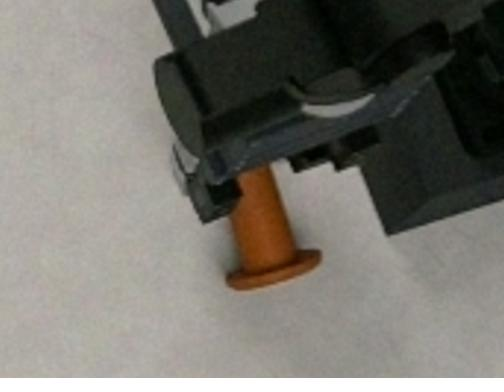

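Call:
move(
  arm1={"target": [-0.060, 0.385, 0.855, 0, 0.7461, -0.6659, 0], "speed": 0.05},
)

Call:
move(
  arm1={"joints": {"hand_index_abd": 0.08, "hand_ring_abd": -0.08, "hand_current_limit": 0.4}},
)

Call:
move(
  arm1={"target": [-0.0535, 0.388, 0.845, 0, 0.7461, -0.6659, 0], "speed": 0.04},
)

Call:
move(
  arm1={"joints": {"hand_index_abd": -0.45, "hand_ring_abd": 0.45, "hand_current_limit": 0.78}},
)

Call:
move(
  arm1={"target": [-0.054, 0.371, 0.895, 0.013, 0.7461, -0.6659, 0.015], "speed": 0.05},
  cameras=["arm1_cam_wrist", "cam_high"],
)

Call:
zoom_image(
  camera="cam_high",
  region=[500, 180, 620, 270],
)

Scene clock: 3790.77 s.
Joint torques (N m): arm1=[1.38 -1.73 7.24 0.68 0.03 0.12] | arm2=[0.21 -16.79 -1.46 -2.63 0.77 0.11] | arm3=[-1.32 -19.6 1.91 -2.15 0.31 0.25] | arm4=[0.26 -2.14 11.06 0.24 0.16 -0.1]
Motor temperatures (°C): arm1=[34 29 50 29 32 30] | arm2=[30 39 33 32 33 30] | arm3=[28 47 30 31 29 29] | arm4=[31 34 55 28 28 29]
Heat: arm1: hottest joint3_rad 50 °C; arm2: hottest joint2_rad 39 °C; arm3: hottest joint2_rad 47 °C; arm4: hottest joint3_rad 55 °C.
move: arm1 done
Joint velocities: within noise
arm1.joint_positions: joint1_rad=+0.100 joint2_rad=+0.966 joint3_rad=+0.435 joint4_rad=-1.057 joint5_rad=+0.000 joint6_rad=+1.607 hand_index_mcp=+0.751 hand_index_abd=-0.200 hand_index_pip=+0.575 hand_index_dip=+0.697 hand_middle_mcp=-0.055 hand_middle_abd=-0.003 hand_middle_pip=-0.736 hand_middle_dip=-0.597 hand_ring_mcp=+0.755 hand_ring_abd=+0.199 hand_ring_pip=+0.576 hand_ring_dip=+0.695 hand_thumb_cmc=-0.571 hand_thumb_axl=+0.677 hand_thumb_mcp=+0.223 hand_thumb_ipl=+0.168 hand_current_limit=+0.780 hand_speed=-0.600
arm1.joint_status: not commanded
arm1.hand_state: goal,blocked,goal,goal,goal,goal,goal,goal,goal,blocked,goal,goal,goal,goal,goal,goal
arm1.index_mcp_current_ma: -1
arm1.index_abd_current_ma: 489
arm1.index_pip_current_ma: 0
arm1.index_dip_current_ma: 0
arm1.middle_mcp_current_ma: 12
arm1.middle_abd_current_ma: 0
arm1.middle_pip_current_ma: 1
arm1.middle_dip_current_ma: 1
arm1.ring_mcp_current_ma: 0
arm1.ring_abd_current_ma: -489
arm1.ring_pip_current_ma: 0
arm1.ring_dip_current_ma: 0
arm1.thumb_cmc_current_ma: 0
arm1.thumb_axl_current_ma: 0
arm1.thumb_mcp_current_ma: -1
arm1.thumb_ipl_current_ma: 0
arm1.hand_goal_index_mcp: 0.754
arm1.hand_goal_index_abd: -0.450
arm1.hand_goal_index_pip: 0.576
arm1.hand_goal_index_dip: 0.696
arm1.hand_goal_middle_mcp: -0.070
arm1.hand_goal_middle_abd: 0.000
arm1.hand_goal_middle_pip: -0.740
arm1.hand_goal_middle_dip: -0.600
arm1.hand_goal_ring_mcp: 0.754
arm1.hand_goal_ring_abd: 0.450
arm1.hand_goal_ring_pip: 0.576
arm1.hand_goal_ring_dip: 0.696
arm1.hand_goal_thumb_cmc: -0.570
arm1.hand_goal_thumb_axl: 0.678
arm1.hand_goal_thumb_mcp: 0.226
arm1.hand_goal_thumb_ipl: 0.168
arm1.hand: x=-0.0622 y=+0.3867 z=+0.8582 quat_wxyz=(-0.001, +0.746, -0.666, -0.001) (m; scene frame)
arm1.hand_target: x=-0.0600 y=+0.3850 z=+0.8551 quat_wxyz=(+0.000, +0.746, -0.666, +0.000) (m; scene frame)
arm1.hand_status: done (0.004 m and 0.2 deg from the pose sent, 0.028 m and 1.6 deg at the start)
arm2, arm3, arm4: as last shown
pictures: none

Scene clock: 3791.53 s.
Joint torques (N m): arm1=[1.32 -1.67 7.2 0.25 0.04 0.11] | arm2=[0.09 -16.91 -1.43 -2.7 0.76 0.12] | arm3=[-1.38 -19.66 1.92 -2.15 0.31 0.24] | arm4=[0.26 -2.2 11.07 0.24 0.16 -0.09]
Motor temperatures (°C): arm1=[34 29 50 29 32 30] | arm2=[30 39 33 32 33 30] | arm3=[28 47 30 31 29 29] | arm4=[31 34 55 28 28 29]
Heat: arm1: hottest joint3_rad 50 °C; arm2: hottest joint2_rad 39 °C; arm3: hottest joint2_rad 47 °C; arm4: hottest joint3_rad 55 °C.
move: arm1 done
Joint velocities: within noise
arm1.joint_positions: joint1_rad=+0.100 joint2_rad=+0.966 joint3_rad=+0.435 joint4_rad=-1.050 joint5_rad=+0.000 joint6_rad=+1.607 hand_index_mcp=+0.751 hand_index_abd=+0.077 hand_index_pip=+0.575 hand_index_dip=+0.697 hand_middle_mcp=-0.055 hand_middle_abd=-0.003 hand_middle_pip=-0.736 hand_middle_dip=-0.597 hand_ring_mcp=+0.755 hand_ring_abd=-0.076 hand_ring_pip=+0.576 hand_ring_dip=+0.695 hand_thumb_cmc=-0.571 hand_thumb_axl=+0.677 hand_thumb_mcp=+0.223 hand_thumb_ipl=+0.168 hand_current_limit=+0.400 hand_speed=-0.600
arm1.joint_status: all done
arm1.hand_state: goal,goal,goal,goal,goal,goal,goal,goal,goal,goal,goal,goal,goal,goal,goal,goal
arm1.index_mcp_current_ma: -1
arm1.index_abd_current_ma: -1
arm1.index_pip_current_ma: 0
arm1.index_dip_current_ma: 0
arm1.middle_mcp_current_ma: 12
arm1.middle_abd_current_ma: 0
arm1.middle_pip_current_ma: 1
arm1.middle_dip_current_ma: 1
arm1.ring_mcp_current_ma: 0
arm1.ring_abd_current_ma: 1
arm1.ring_pip_current_ma: 0
arm1.ring_dip_current_ma: 0
arm1.thumb_cmc_current_ma: 0
arm1.thumb_axl_current_ma: 0
arm1.thumb_mcp_current_ma: -1
arm1.thumb_ipl_current_ma: 0
arm1.hand_goal_index_mcp: 0.754
arm1.hand_goal_index_abd: 0.080
arm1.hand_goal_index_pip: 0.576
arm1.hand_goal_index_dip: 0.696
arm1.hand_goal_middle_mcp: -0.070
arm1.hand_goal_middle_abd: 0.000
arm1.hand_goal_middle_pip: -0.740
arm1.hand_goal_middle_dip: -0.600
arm1.hand_goal_ring_mcp: 0.754
arm1.hand_goal_ring_abd: -0.080
arm1.hand_goal_ring_pip: 0.576
arm1.hand_goal_ring_dip: 0.696
arm1.hand_goal_thumb_cmc: -0.570
arm1.hand_goal_thumb_axl: 0.678
arm1.hand_goal_thumb_mcp: 0.226
arm1.hand_goal_thumb_ipl: 0.168
arm1.hand: x=-0.0619 y=+0.3849 z=+0.8580 quat_wxyz=(+0.002, +0.746, -0.666, +0.001) (m; scene frame)
arm1.hand_target: x=-0.0600 y=+0.3851 z=+0.8551 quat_wxyz=(+0.000, +0.746, -0.666, +0.000) (m; scene frame)
arm1.hand_status: not commanded
arm2, arm3, arm4: as last shown
pictures: none

Scene clock: 3792.63 s.
Joint torques (N m): arm1=[1.67 -1.79 6.67 0.31 0.02 0.12] | arm2=[-0.09 -16.85 -1.4 -2.61 0.78 0.11] | arm3=[-1.38 -19.78 1.91 -2.14 0.31 0.24] | arm4=[0.26 -2.14 11.04 0.25 0.16 -0.1]
Motor temperatures (°C): arm1=[34 29 49 29 32 30] | arm2=[30 39 33 32 33 30] | arm3=[28 47 30 31 29 29] | arm4=[31 34 55 28 28 29]
Heat: arm1: hottest joint3_rad 49 °C; arm2: hottest joint2_rad 39 °C; arm3: hottest joint2_rad 47 °C; arm4: hottest joint3_rad 55 °C.
move: arm1 done
Joint velocities: within noise
arm1.joint_positions: joint1_rad=+0.134 joint2_rad=+0.981 joint3_rad=+0.417 joint4_rad=-1.011 joint5_rad=+0.000 joint6_rad=+1.640 hand_index_mcp=+0.751 hand_index_abd=+0.077 hand_index_pip=+0.575 hand_index_dip=+0.697 hand_middle_mcp=-0.055 hand_middle_abd=-0.003 hand_middle_pip=-0.736 hand_middle_dip=-0.597 hand_ring_mcp=+0.755 hand_ring_abd=-0.076 hand_ring_pip=+0.576 hand_ring_dip=+0.695 hand_thumb_cmc=-0.571 hand_thumb_axl=+0.677 hand_thumb_mcp=+0.223 hand_thumb_ipl=+0.168 hand_current_limit=+0.400 hand_speed=-0.600
arm1.joint_status: not commanded
arm1.hand_state: goal,goal,goal,goal,goal,goal,goal,goal,goal,goal,goal,goal,goal,goal,goal,goal
arm1.index_mcp_current_ma: -1
arm1.index_abd_current_ma: -1
arm1.index_pip_current_ma: 0
arm1.index_dip_current_ma: 0
arm1.middle_mcp_current_ma: 12
arm1.middle_abd_current_ma: 0
arm1.middle_pip_current_ma: 1
arm1.middle_dip_current_ma: 1
arm1.ring_mcp_current_ma: 0
arm1.ring_abd_current_ma: 1
arm1.ring_pip_current_ma: 0
arm1.ring_dip_current_ma: 0
arm1.thumb_cmc_current_ma: 0
arm1.thumb_axl_current_ma: 0
arm1.thumb_mcp_current_ma: -1
arm1.thumb_ipl_current_ma: 0
arm1.hand_goal_index_mcp: 0.754
arm1.hand_goal_index_abd: 0.080
arm1.hand_goal_index_pip: 0.576
arm1.hand_goal_index_dip: 0.696
arm1.hand_goal_middle_mcp: -0.070
arm1.hand_goal_middle_abd: 0.000
arm1.hand_goal_middle_pip: -0.740
arm1.hand_goal_middle_dip: -0.600
arm1.hand_goal_ring_mcp: 0.754
arm1.hand_goal_ring_abd: -0.080
arm1.hand_goal_ring_pip: 0.576
arm1.hand_goal_ring_dip: 0.696
arm1.hand_goal_thumb_cmc: -0.570
arm1.hand_goal_thumb_axl: 0.678
arm1.hand_goal_thumb_mcp: 0.226
arm1.hand_goal_thumb_ipl: 0.168
arm1.hand: x=-0.0555 y=+0.3857 z=+0.8493 quat_wxyz=(+0.003, +0.747, -0.665, +0.003) (m; scene frame)
arm1.hand_target: x=-0.0535 y=+0.3881 z=+0.8451 quat_wxyz=(+0.000, +0.746, -0.666, +0.000) (m; scene frame)
arm1.hand_status: done (0.005 m and 0.6 deg from the pose sent, 0.016 m and 0.2 deg at the start)
arm2, arm3, arm4: as last shown
pictures: none

Scene clock: 3793.33 s.
Joint torques (N m): arm1=[1.08 -1.55 6.82 0.24 0.02 0.13] | arm2=[0.03 -16.73 -1.4 -2.56 0.77 0.12] | arm3=[-1.44 -19.72 1.91 -2.15 0.31 0.25] | arm4=[0.26 -2.08 11.06 0.25 0.16 -0.09]
Motor temperatures (°C): arm1=[34 29 49 29 32 30] | arm2=[30 39 33 32 33 30] | arm3=[28 47 30 31 29 29] | arm4=[31 34 55 28 28 29]
Heat: arm1: hottest joint3_rad 49 °C; arm2: hottest joint2_rad 39 °C; arm3: hottest joint2_rad 47 °C; arm4: hottest joint3_rad 55 °C.
move: arm1 off_target
Joint velocities: within noise
arm1.joint_positions: joint1_rad=+0.134 joint2_rad=+0.982 joint3_rad=+0.416 joint4_rad=-1.010 joint5_rad=+0.000 joint6_rad=+1.642 hand_index_mcp=+0.751 hand_index_abd=-0.199 hand_index_pip=+0.575 hand_index_dip=+0.697 hand_middle_mcp=-0.055 hand_middle_abd=-0.003 hand_middle_pip=-0.736 hand_middle_dip=-0.597 hand_ring_mcp=+0.755 hand_ring_abd=+0.191 hand_ring_pip=+0.576 hand_ring_dip=+0.695 hand_thumb_cmc=-0.571 hand_thumb_axl=+0.677 hand_thumb_mcp=+0.223 hand_thumb_ipl=+0.168 hand_current_limit=+0.780 hand_speed=-0.600
arm1.joint_status: hand_index_abd off_target (ended at -0.199, target -0.450); hand_ring_abd off_target (ended at +0.191, target +0.450); the others done
arm1.hand_state: goal,blocked,goal,goal,goal,goal,goal,goal,goal,blocked,goal,goal,goal,goal,goal,goal
arm1.index_mcp_current_ma: -1
arm1.index_abd_current_ma: 490
arm1.index_pip_current_ma: 0
arm1.index_dip_current_ma: 0
arm1.middle_mcp_current_ma: 12
arm1.middle_abd_current_ma: 0
arm1.middle_pip_current_ma: 1
arm1.middle_dip_current_ma: 1
arm1.ring_mcp_current_ma: 0
arm1.ring_abd_current_ma: -489
arm1.ring_pip_current_ma: 0
arm1.ring_dip_current_ma: 0
arm1.thumb_cmc_current_ma: 0
arm1.thumb_axl_current_ma: 0
arm1.thumb_mcp_current_ma: -1
arm1.thumb_ipl_current_ma: 0
arm1.hand_goal_index_mcp: 0.754
arm1.hand_goal_index_abd: -0.450
arm1.hand_goal_index_pip: 0.576
arm1.hand_goal_index_dip: 0.696
arm1.hand_goal_middle_mcp: -0.070
arm1.hand_goal_middle_abd: 0.000
arm1.hand_goal_middle_pip: -0.740
arm1.hand_goal_middle_dip: -0.600
arm1.hand_goal_ring_mcp: 0.754
arm1.hand_goal_ring_abd: 0.450
arm1.hand_goal_ring_pip: 0.576
arm1.hand_goal_ring_dip: 0.696
arm1.hand_goal_thumb_cmc: -0.570
arm1.hand_goal_thumb_axl: 0.678
arm1.hand_goal_thumb_mcp: 0.226
arm1.hand_goal_thumb_ipl: 0.168
arm1.hand: x=-0.0555 y=+0.3860 z=+0.8490 quat_wxyz=(+0.003, +0.746, -0.666, +0.003) (m; scene frame)
arm1.hand_target: x=-0.0535 y=+0.3880 z=+0.8452 quat_wxyz=(+0.000, +0.746, -0.666, +0.000) (m; scene frame)
arm1.hand_status: not commanded
arm2, arm3, arm4: as last shown
pictures: none

Scene clock: 3795.10 s.
Joint torques (N m): arm1=[-0.15 -3.66 12.62 -0.75 0.13 -0.05] | arm2=[0.03 -16.67 -1.4 -2.61 0.77 0.12] | arm3=[-1.32 -19.55 1.91 -2.15 0.31 0.25] | arm4=[0.26 -2.08 11.06 0.25 0.15 -0.09]
Motor temperatures (°C): arm1=[34 29 49 29 32 30] | arm2=[30 39 33 32 33 30] | arm3=[28 47 30 31 29 29] | arm4=[31 34 55 28 28 29]
Heat: arm1: hottest joint3_rad 49 °C; arm2: hottest joint2_rad 39 °C; arm3: hottest joint2_rad 47 °C; arm4: hottest joint3_rad 55 °C.
move: arm1 off_target
Joint velocities: within noise
arm1.joint_positions: joint1_rad=+0.134 joint2_rad=+0.935 joint3_rad=+0.459 joint4_rad=-1.137 joint5_rad=+0.000 joint6_rad=+1.642 hand_index_mcp=+0.751 hand_index_abd=-0.227 hand_index_pip=+0.575 hand_index_dip=+0.697 hand_middle_mcp=-0.055 hand_middle_abd=-0.002 hand_middle_pip=-0.736 hand_middle_dip=-0.597 hand_ring_mcp=+0.755 hand_ring_abd=+0.195 hand_ring_pip=+0.576 hand_ring_dip=+0.695 hand_thumb_cmc=-0.571 hand_thumb_axl=+0.677 hand_thumb_mcp=+0.223 hand_thumb_ipl=+0.168 hand_current_limit=+0.780 hand_speed=-0.600
arm1.joint_status: not commanded
arm1.hand_state: goal,blocked,goal,goal,goal,goal,goal,goal,goal,blocked,goal,goal,goal,goal,goal,goal
arm1.index_mcp_current_ma: -1
arm1.index_abd_current_ma: 489
arm1.index_pip_current_ma: 0
arm1.index_dip_current_ma: 0
arm1.middle_mcp_current_ma: 12
arm1.middle_abd_current_ma: 0
arm1.middle_pip_current_ma: 1
arm1.middle_dip_current_ma: 1
arm1.ring_mcp_current_ma: 0
arm1.ring_abd_current_ma: -489
arm1.ring_pip_current_ma: 0
arm1.ring_dip_current_ma: 0
arm1.thumb_cmc_current_ma: 0
arm1.thumb_axl_current_ma: 0
arm1.thumb_mcp_current_ma: -1
arm1.thumb_ipl_current_ma: 0
arm1.hand_goal_index_mcp: 0.754
arm1.hand_goal_index_abd: -0.450
arm1.hand_goal_index_pip: 0.576
arm1.hand_goal_index_dip: 0.696
arm1.hand_goal_middle_mcp: -0.070
arm1.hand_goal_middle_abd: 0.000
arm1.hand_goal_middle_pip: -0.740
arm1.hand_goal_middle_dip: -0.600
arm1.hand_goal_ring_mcp: 0.754
arm1.hand_goal_ring_abd: 0.450
arm1.hand_goal_ring_pip: 0.576
arm1.hand_goal_ring_dip: 0.696
arm1.hand_goal_thumb_cmc: -0.570
arm1.hand_goal_thumb_axl: 0.678
arm1.hand_goal_thumb_mcp: 0.226
arm1.hand_goal_thumb_ipl: 0.168
arm1.on_its_own: hand_index_abd moved -0.028 toward your old target -0.450
arm1.hand: x=-0.0571 y=+0.3947 z=+0.8723 quat_wxyz=(-0.008, +0.746, -0.666, -0.011) (m; scene frame)
arm1.hand_target: x=-0.0545 y=+0.3720 z=+0.8944 quat_wxyz=(+0.013, +0.746, -0.666, +0.015) (m; scene frame)
arm1.hand_status: off_target (0.033 m and 3.9 deg from the pose sent, 0.048 m and 1.8 deg at the start)
arm2, arm3, arm4: as last shown
pictures: arm1_cam_wrist, cam_high

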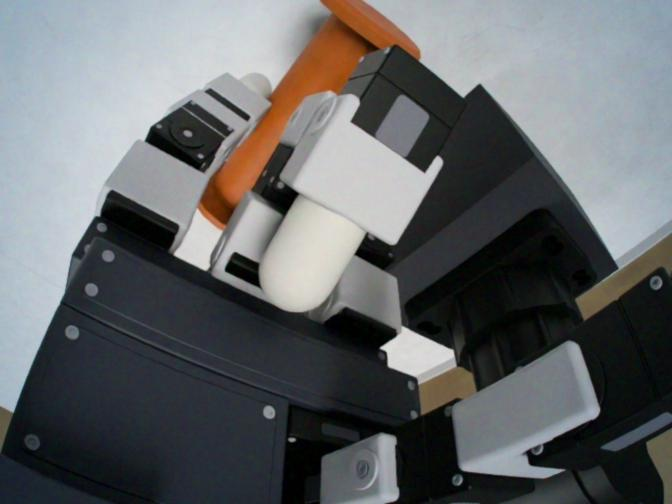

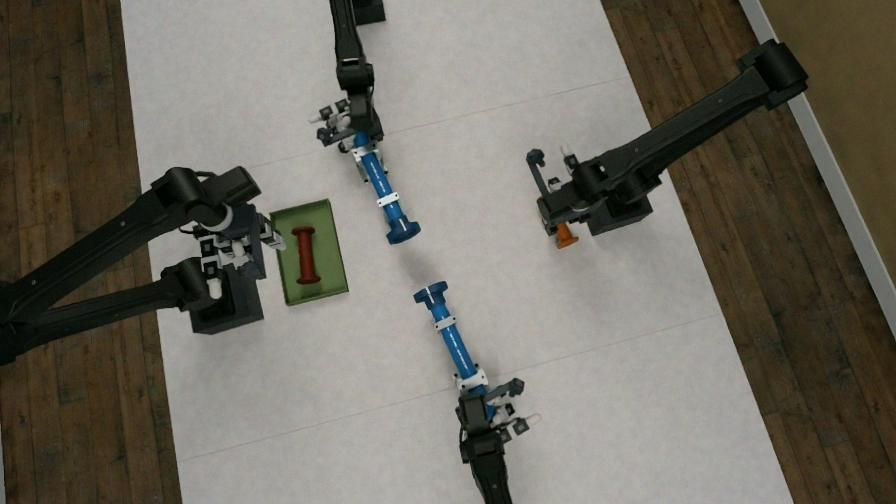

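Scaled by 4.200 from the camera's 896x504 image, which has a finer 1280x720 frame.

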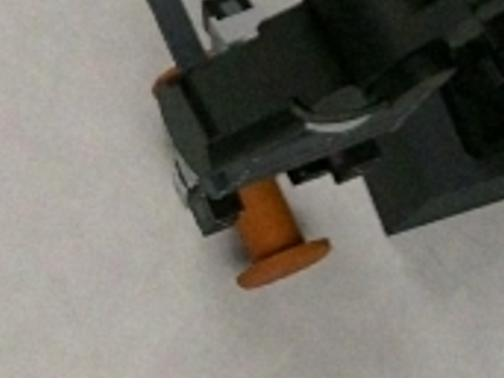

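Call:
move(
  arm1={"target": [-0.054, 0.365, 0.935, 0.013, 0.7461, -0.6659, 0.015], "speed": 0.05},
  cameras=["arm1_cam_wrist", "cam_high"],
)

Call:
zoom_image(
  camera="cam_high",
  region=[500, 180, 620, 270],
)

Scene clock: 3803.67 s.
Joint torques (N m): arm1=[-0.26 -3.84 13.35 -0.72 0.15 -0.08] | arm2=[0.09 -16.67 -1.48 -2.58 0.75 0.12] | arm3=[-1.32 -19.78 1.92 -2.14 0.32 0.24] | arm4=[0.32 -2.02 11.04 0.25 0.15 -0.09]
Motor temperatures (°C): arm1=[34 29 48 29 32 30] | arm2=[30 39 33 32 33 30] | arm3=[28 47 30 31 29 29] | arm4=[31 34 55 28 28 29]
Heat: arm1: hottest joint3_rad 48 °C; arm2: hottest joint2_rad 39 °C; arm3: hottest joint2_rad 47 °C; arm4: hottest joint3_rad 55 °C.
move: arm1 off_target
Joint velocities: within noise
arm1.joint_positions: joint1_rad=+0.131 joint2_rad=+0.907 joint3_rad=+0.552 joint4_rad=-1.262 joint5_rad=+0.000 joint6_rad=+1.640 hand_index_mcp=+0.751 hand_index_abd=-0.227 hand_index_pip=+0.575 hand_index_dip=+0.697 hand_middle_mcp=-0.055 hand_middle_abd=-0.002 hand_middle_pip=-0.736 hand_middle_dip=-0.597 hand_ring_mcp=+0.755 hand_ring_abd=+0.195 hand_ring_pip=+0.576 hand_ring_dip=+0.695 hand_thumb_cmc=-0.571 hand_thumb_axl=+0.677 hand_thumb_mcp=+0.223 hand_thumb_ipl=+0.168 hand_current_limit=+0.780 hand_speed=-0.600
arm1.joint_status: not commanded
arm1.hand_state: goal,blocked,goal,goal,goal,goal,goal,goal,goal,blocked,goal,goal,goal,goal,goal,goal
arm1.index_mcp_current_ma: -1
arm1.index_abd_current_ma: 489
arm1.index_pip_current_ma: 0
arm1.index_dip_current_ma: 0
arm1.middle_mcp_current_ma: 12
arm1.middle_abd_current_ma: 0
arm1.middle_pip_current_ma: 1
arm1.middle_dip_current_ma: 1
arm1.ring_mcp_current_ma: 0
arm1.ring_abd_current_ma: -489
arm1.ring_pip_current_ma: 0
arm1.ring_dip_current_ma: 0
arm1.thumb_cmc_current_ma: 0
arm1.thumb_axl_current_ma: 0
arm1.thumb_mcp_current_ma: -1
arm1.thumb_ipl_current_ma: 0
arm1.hand_goal_index_mcp: 0.754
arm1.hand_goal_index_abd: -0.450
arm1.hand_goal_index_pip: 0.576
arm1.hand_goal_index_dip: 0.696
arm1.hand_goal_middle_mcp: -0.070
arm1.hand_goal_middle_abd: 0.000
arm1.hand_goal_middle_pip: -0.740
arm1.hand_goal_middle_dip: -0.600
arm1.hand_goal_ring_mcp: 0.754
arm1.hand_goal_ring_abd: 0.450
arm1.hand_goal_ring_pip: 0.576
arm1.hand_goal_ring_dip: 0.696
arm1.hand_goal_thumb_cmc: -0.570
arm1.hand_goal_thumb_axl: 0.678
arm1.hand_goal_thumb_mcp: 0.226
arm1.hand_goal_thumb_ipl: 0.168
arm1.hand: x=-0.0562 y=+0.3872 z=+0.9100 quat_wxyz=(-0.009, +0.745, -0.667, -0.013) (m; scene frame)
arm1.hand_target: x=-0.0544 y=+0.3662 z=+0.9345 quat_wxyz=(+0.013, +0.746, -0.666, +0.015) (m; scene frame)
arm1.hand_status: off_target (0.034 m and 4.1 deg from the pose sent, 0.069 m and 3.9 deg at the start)
arm2.joint_positions: joint1_rad=-0.016 joint2_rad=+1.603 joint3_rad=+0.751 joint4_rad=-0.620 joint5_rad=-0.003 joint6_rad=+1.324 hand_index_mcp=-0.438 hand_index_abd=-0.001 hand_index_pip=-0.038 hand_index_dip=-0.320 hand_middle_mcp=-0.509 hand_middle_abd=+0.013 hand_middle_pip=-0.258 hand_middle_dip=-0.305 hand_ring_mcp=-0.424 hand_ring_abd=+0.015 hand_ring_pip=-0.263 hand_ring_dip=-0.297 hand_thumb_cmc=-0.571 hand_thumb_axl=+0.683 hand_thumb_mcp=+0.240 hand_thumb_ipl=+0.166 hand_current_limit=+0.750 hand_speed=-0.600
arm2.joint_status: not commanded
arm2.hand_state: goal,goal,blocked,blocked,blocked,goal,blocked,blocked,blocked,goal,blocked,blocked,goal,goal,goal,goal
arm2.index_mcp_current_ma: 18
arm2.index_abd_current_ma: 0
arm2.index_pip_current_ma: -80
arm2.index_dip_current_ma: -34
arm2.middle_mcp_current_ma: 297
arm2.middle_abd_current_ma: 15
arm2.middle_pip_current_ma: 481
arm2.middle_dip_current_ma: 481
arm2.ring_mcp_current_ma: 481
arm2.ring_abd_current_ma: 18
arm2.ring_pip_current_ma: 481
arm2.ring_dip_current_ma: 481
arm2.thumb_cmc_current_ma: 0
arm2.thumb_axl_current_ma: 6
arm2.thumb_mcp_current_ma: 29
arm2.thumb_ipl_current_ma: -2
arm2.hand_goal_index_mcp: -0.450
arm2.hand_goal_index_abd: 0.000
arm2.hand_goal_index_pip: 0.000
arm2.hand_goal_index_dip: -0.300
arm2.hand_goal_middle_mcp: -0.600
arm2.hand_goal_middle_abd: 0.000
arm2.hand_goal_middle_pip: -0.500
arm2.hand_goal_middle_dip: -0.500
arm2.hand_goal_ring_mcp: -0.600
arm2.hand_goal_ring_abd: 0.000
arm2.hand_goal_ring_pip: -0.500
arm2.hand_goal_ring_dip: -0.500
arm2.hand_goal_thumb_cmc: -0.570
arm2.hand_goal_thumb_axl: 0.678
arm2.hand_goal_thumb_mcp: 0.226
arm2.hand_goal_thumb_ipl: 0.168
arm2.hand: x=+0.4734 y=+0.1072 z=+0.7898 quat_wxyz=(-0.053, -0.100, +0.994, +0.002) (m; scene frame)
arm2.hand_target: x=+0.5339 y=+0.1135 z=+0.7894 quat_wxyz=(+0.000, -0.081, +0.997, +0.000) (m; scene frame)
arm2.hand_status: not commanded
arm3.joint_positions: joint1_rad=-0.074 joint2_rad=+1.803 joint3_rad=+1.086 joint4_rad=-0.790 joint5_rad=-0.004 joint6_rad=+1.238 hand_index_mcp=-0.400 hand_index_abd=-0.001 hand_index_pip=+0.007 hand_index_dip=-0.297 hand_middle_mcp=-0.518 hand_middle_abd=+0.009 hand_middle_pip=-0.215 hand_middle_dip=-0.383 hand_ring_mcp=-0.468 hand_ring_abd=+0.005 hand_ring_pip=-0.219 hand_ring_dip=-0.329 hand_thumb_cmc=-0.570 hand_thumb_axl=+0.677 hand_thumb_mcp=+0.223 hand_thumb_ipl=+0.168 hand_current_limit=+0.750 hand_speed=-0.600
arm3.joint_status: not commanded
arm3.hand_state: blocked,goal,goal,goal,blocked,goal,blocked,blocked,blocked,goal,blocked,blocked,goal,goal,goal,goal
arm3.index_mcp_current_ma: 84
arm3.index_abd_current_ma: -2
arm3.index_pip_current_ma: 24
arm3.index_dip_current_ma: 9
arm3.middle_mcp_current_ma: 383
arm3.middle_abd_current_ma: 29
arm3.middle_pip_current_ma: 481
arm3.middle_dip_current_ma: 481
arm3.ring_mcp_current_ma: 481
arm3.ring_abd_current_ma: 15
arm3.ring_pip_current_ma: 481
arm3.ring_dip_current_ma: 481
arm3.thumb_cmc_current_ma: 0
arm3.thumb_axl_current_ma: -2
arm3.thumb_mcp_current_ma: -14
arm3.thumb_ipl_current_ma: -1
arm3.hand_goal_index_mcp: -0.420
arm3.hand_goal_index_abd: 0.000
arm3.hand_goal_index_pip: 0.000
arm3.hand_goal_index_dip: -0.300
arm3.hand_goal_middle_mcp: -0.600
arm3.hand_goal_middle_abd: 0.000
arm3.hand_goal_middle_pip: -0.500
arm3.hand_goal_middle_dip: -0.500
arm3.hand_goal_ring_mcp: -0.600
arm3.hand_goal_ring_abd: 0.000
arm3.hand_goal_ring_pip: -0.500
arm3.hand_goal_ring_dip: -0.500
arm3.hand_goal_thumb_cmc: -0.570
arm3.hand_goal_thumb_axl: 0.678
arm3.hand_goal_thumb_mcp: 0.226
arm3.hand_goal_thumb_ipl: 0.168
arm3.hand: x=-0.3758 y=-0.1550 z=+0.7874 quat_wxyz=(+0.009, +0.994, +0.103, +0.037) (m; scene frame)
arm3.hand_target: x=-0.4206 y=-0.1577 z=+0.7898 quat_wxyz=(+0.000, +0.997, +0.081, +0.000) (m; scene frame)
arm3.hand_status: not commanded
arm4: as last shown
pictures: arm1_cam_wrist, cam_high

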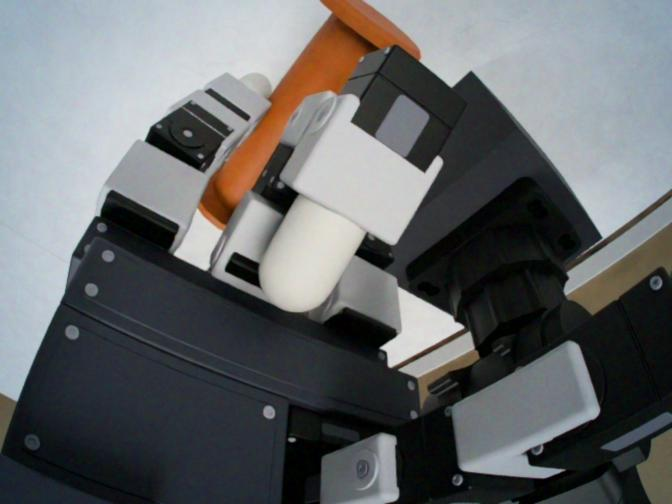

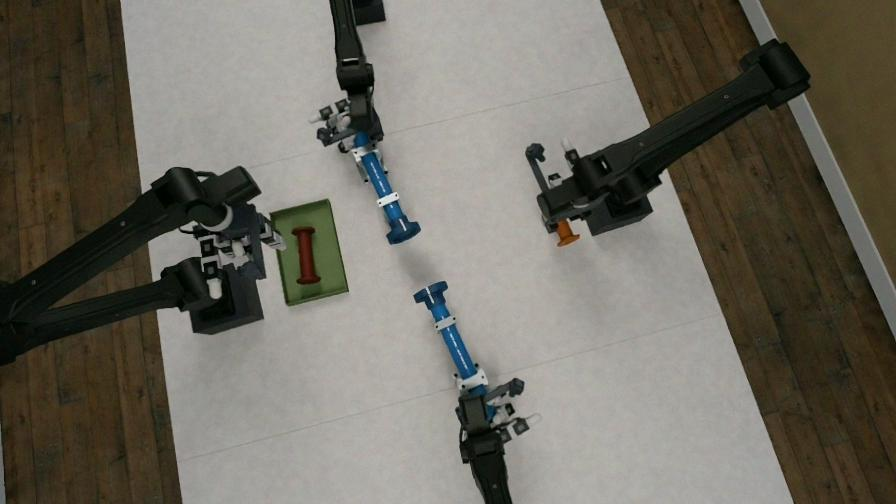

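Scaled by 4.200 from the camera's 896x504 image, which has a finer 1280x720 frame.

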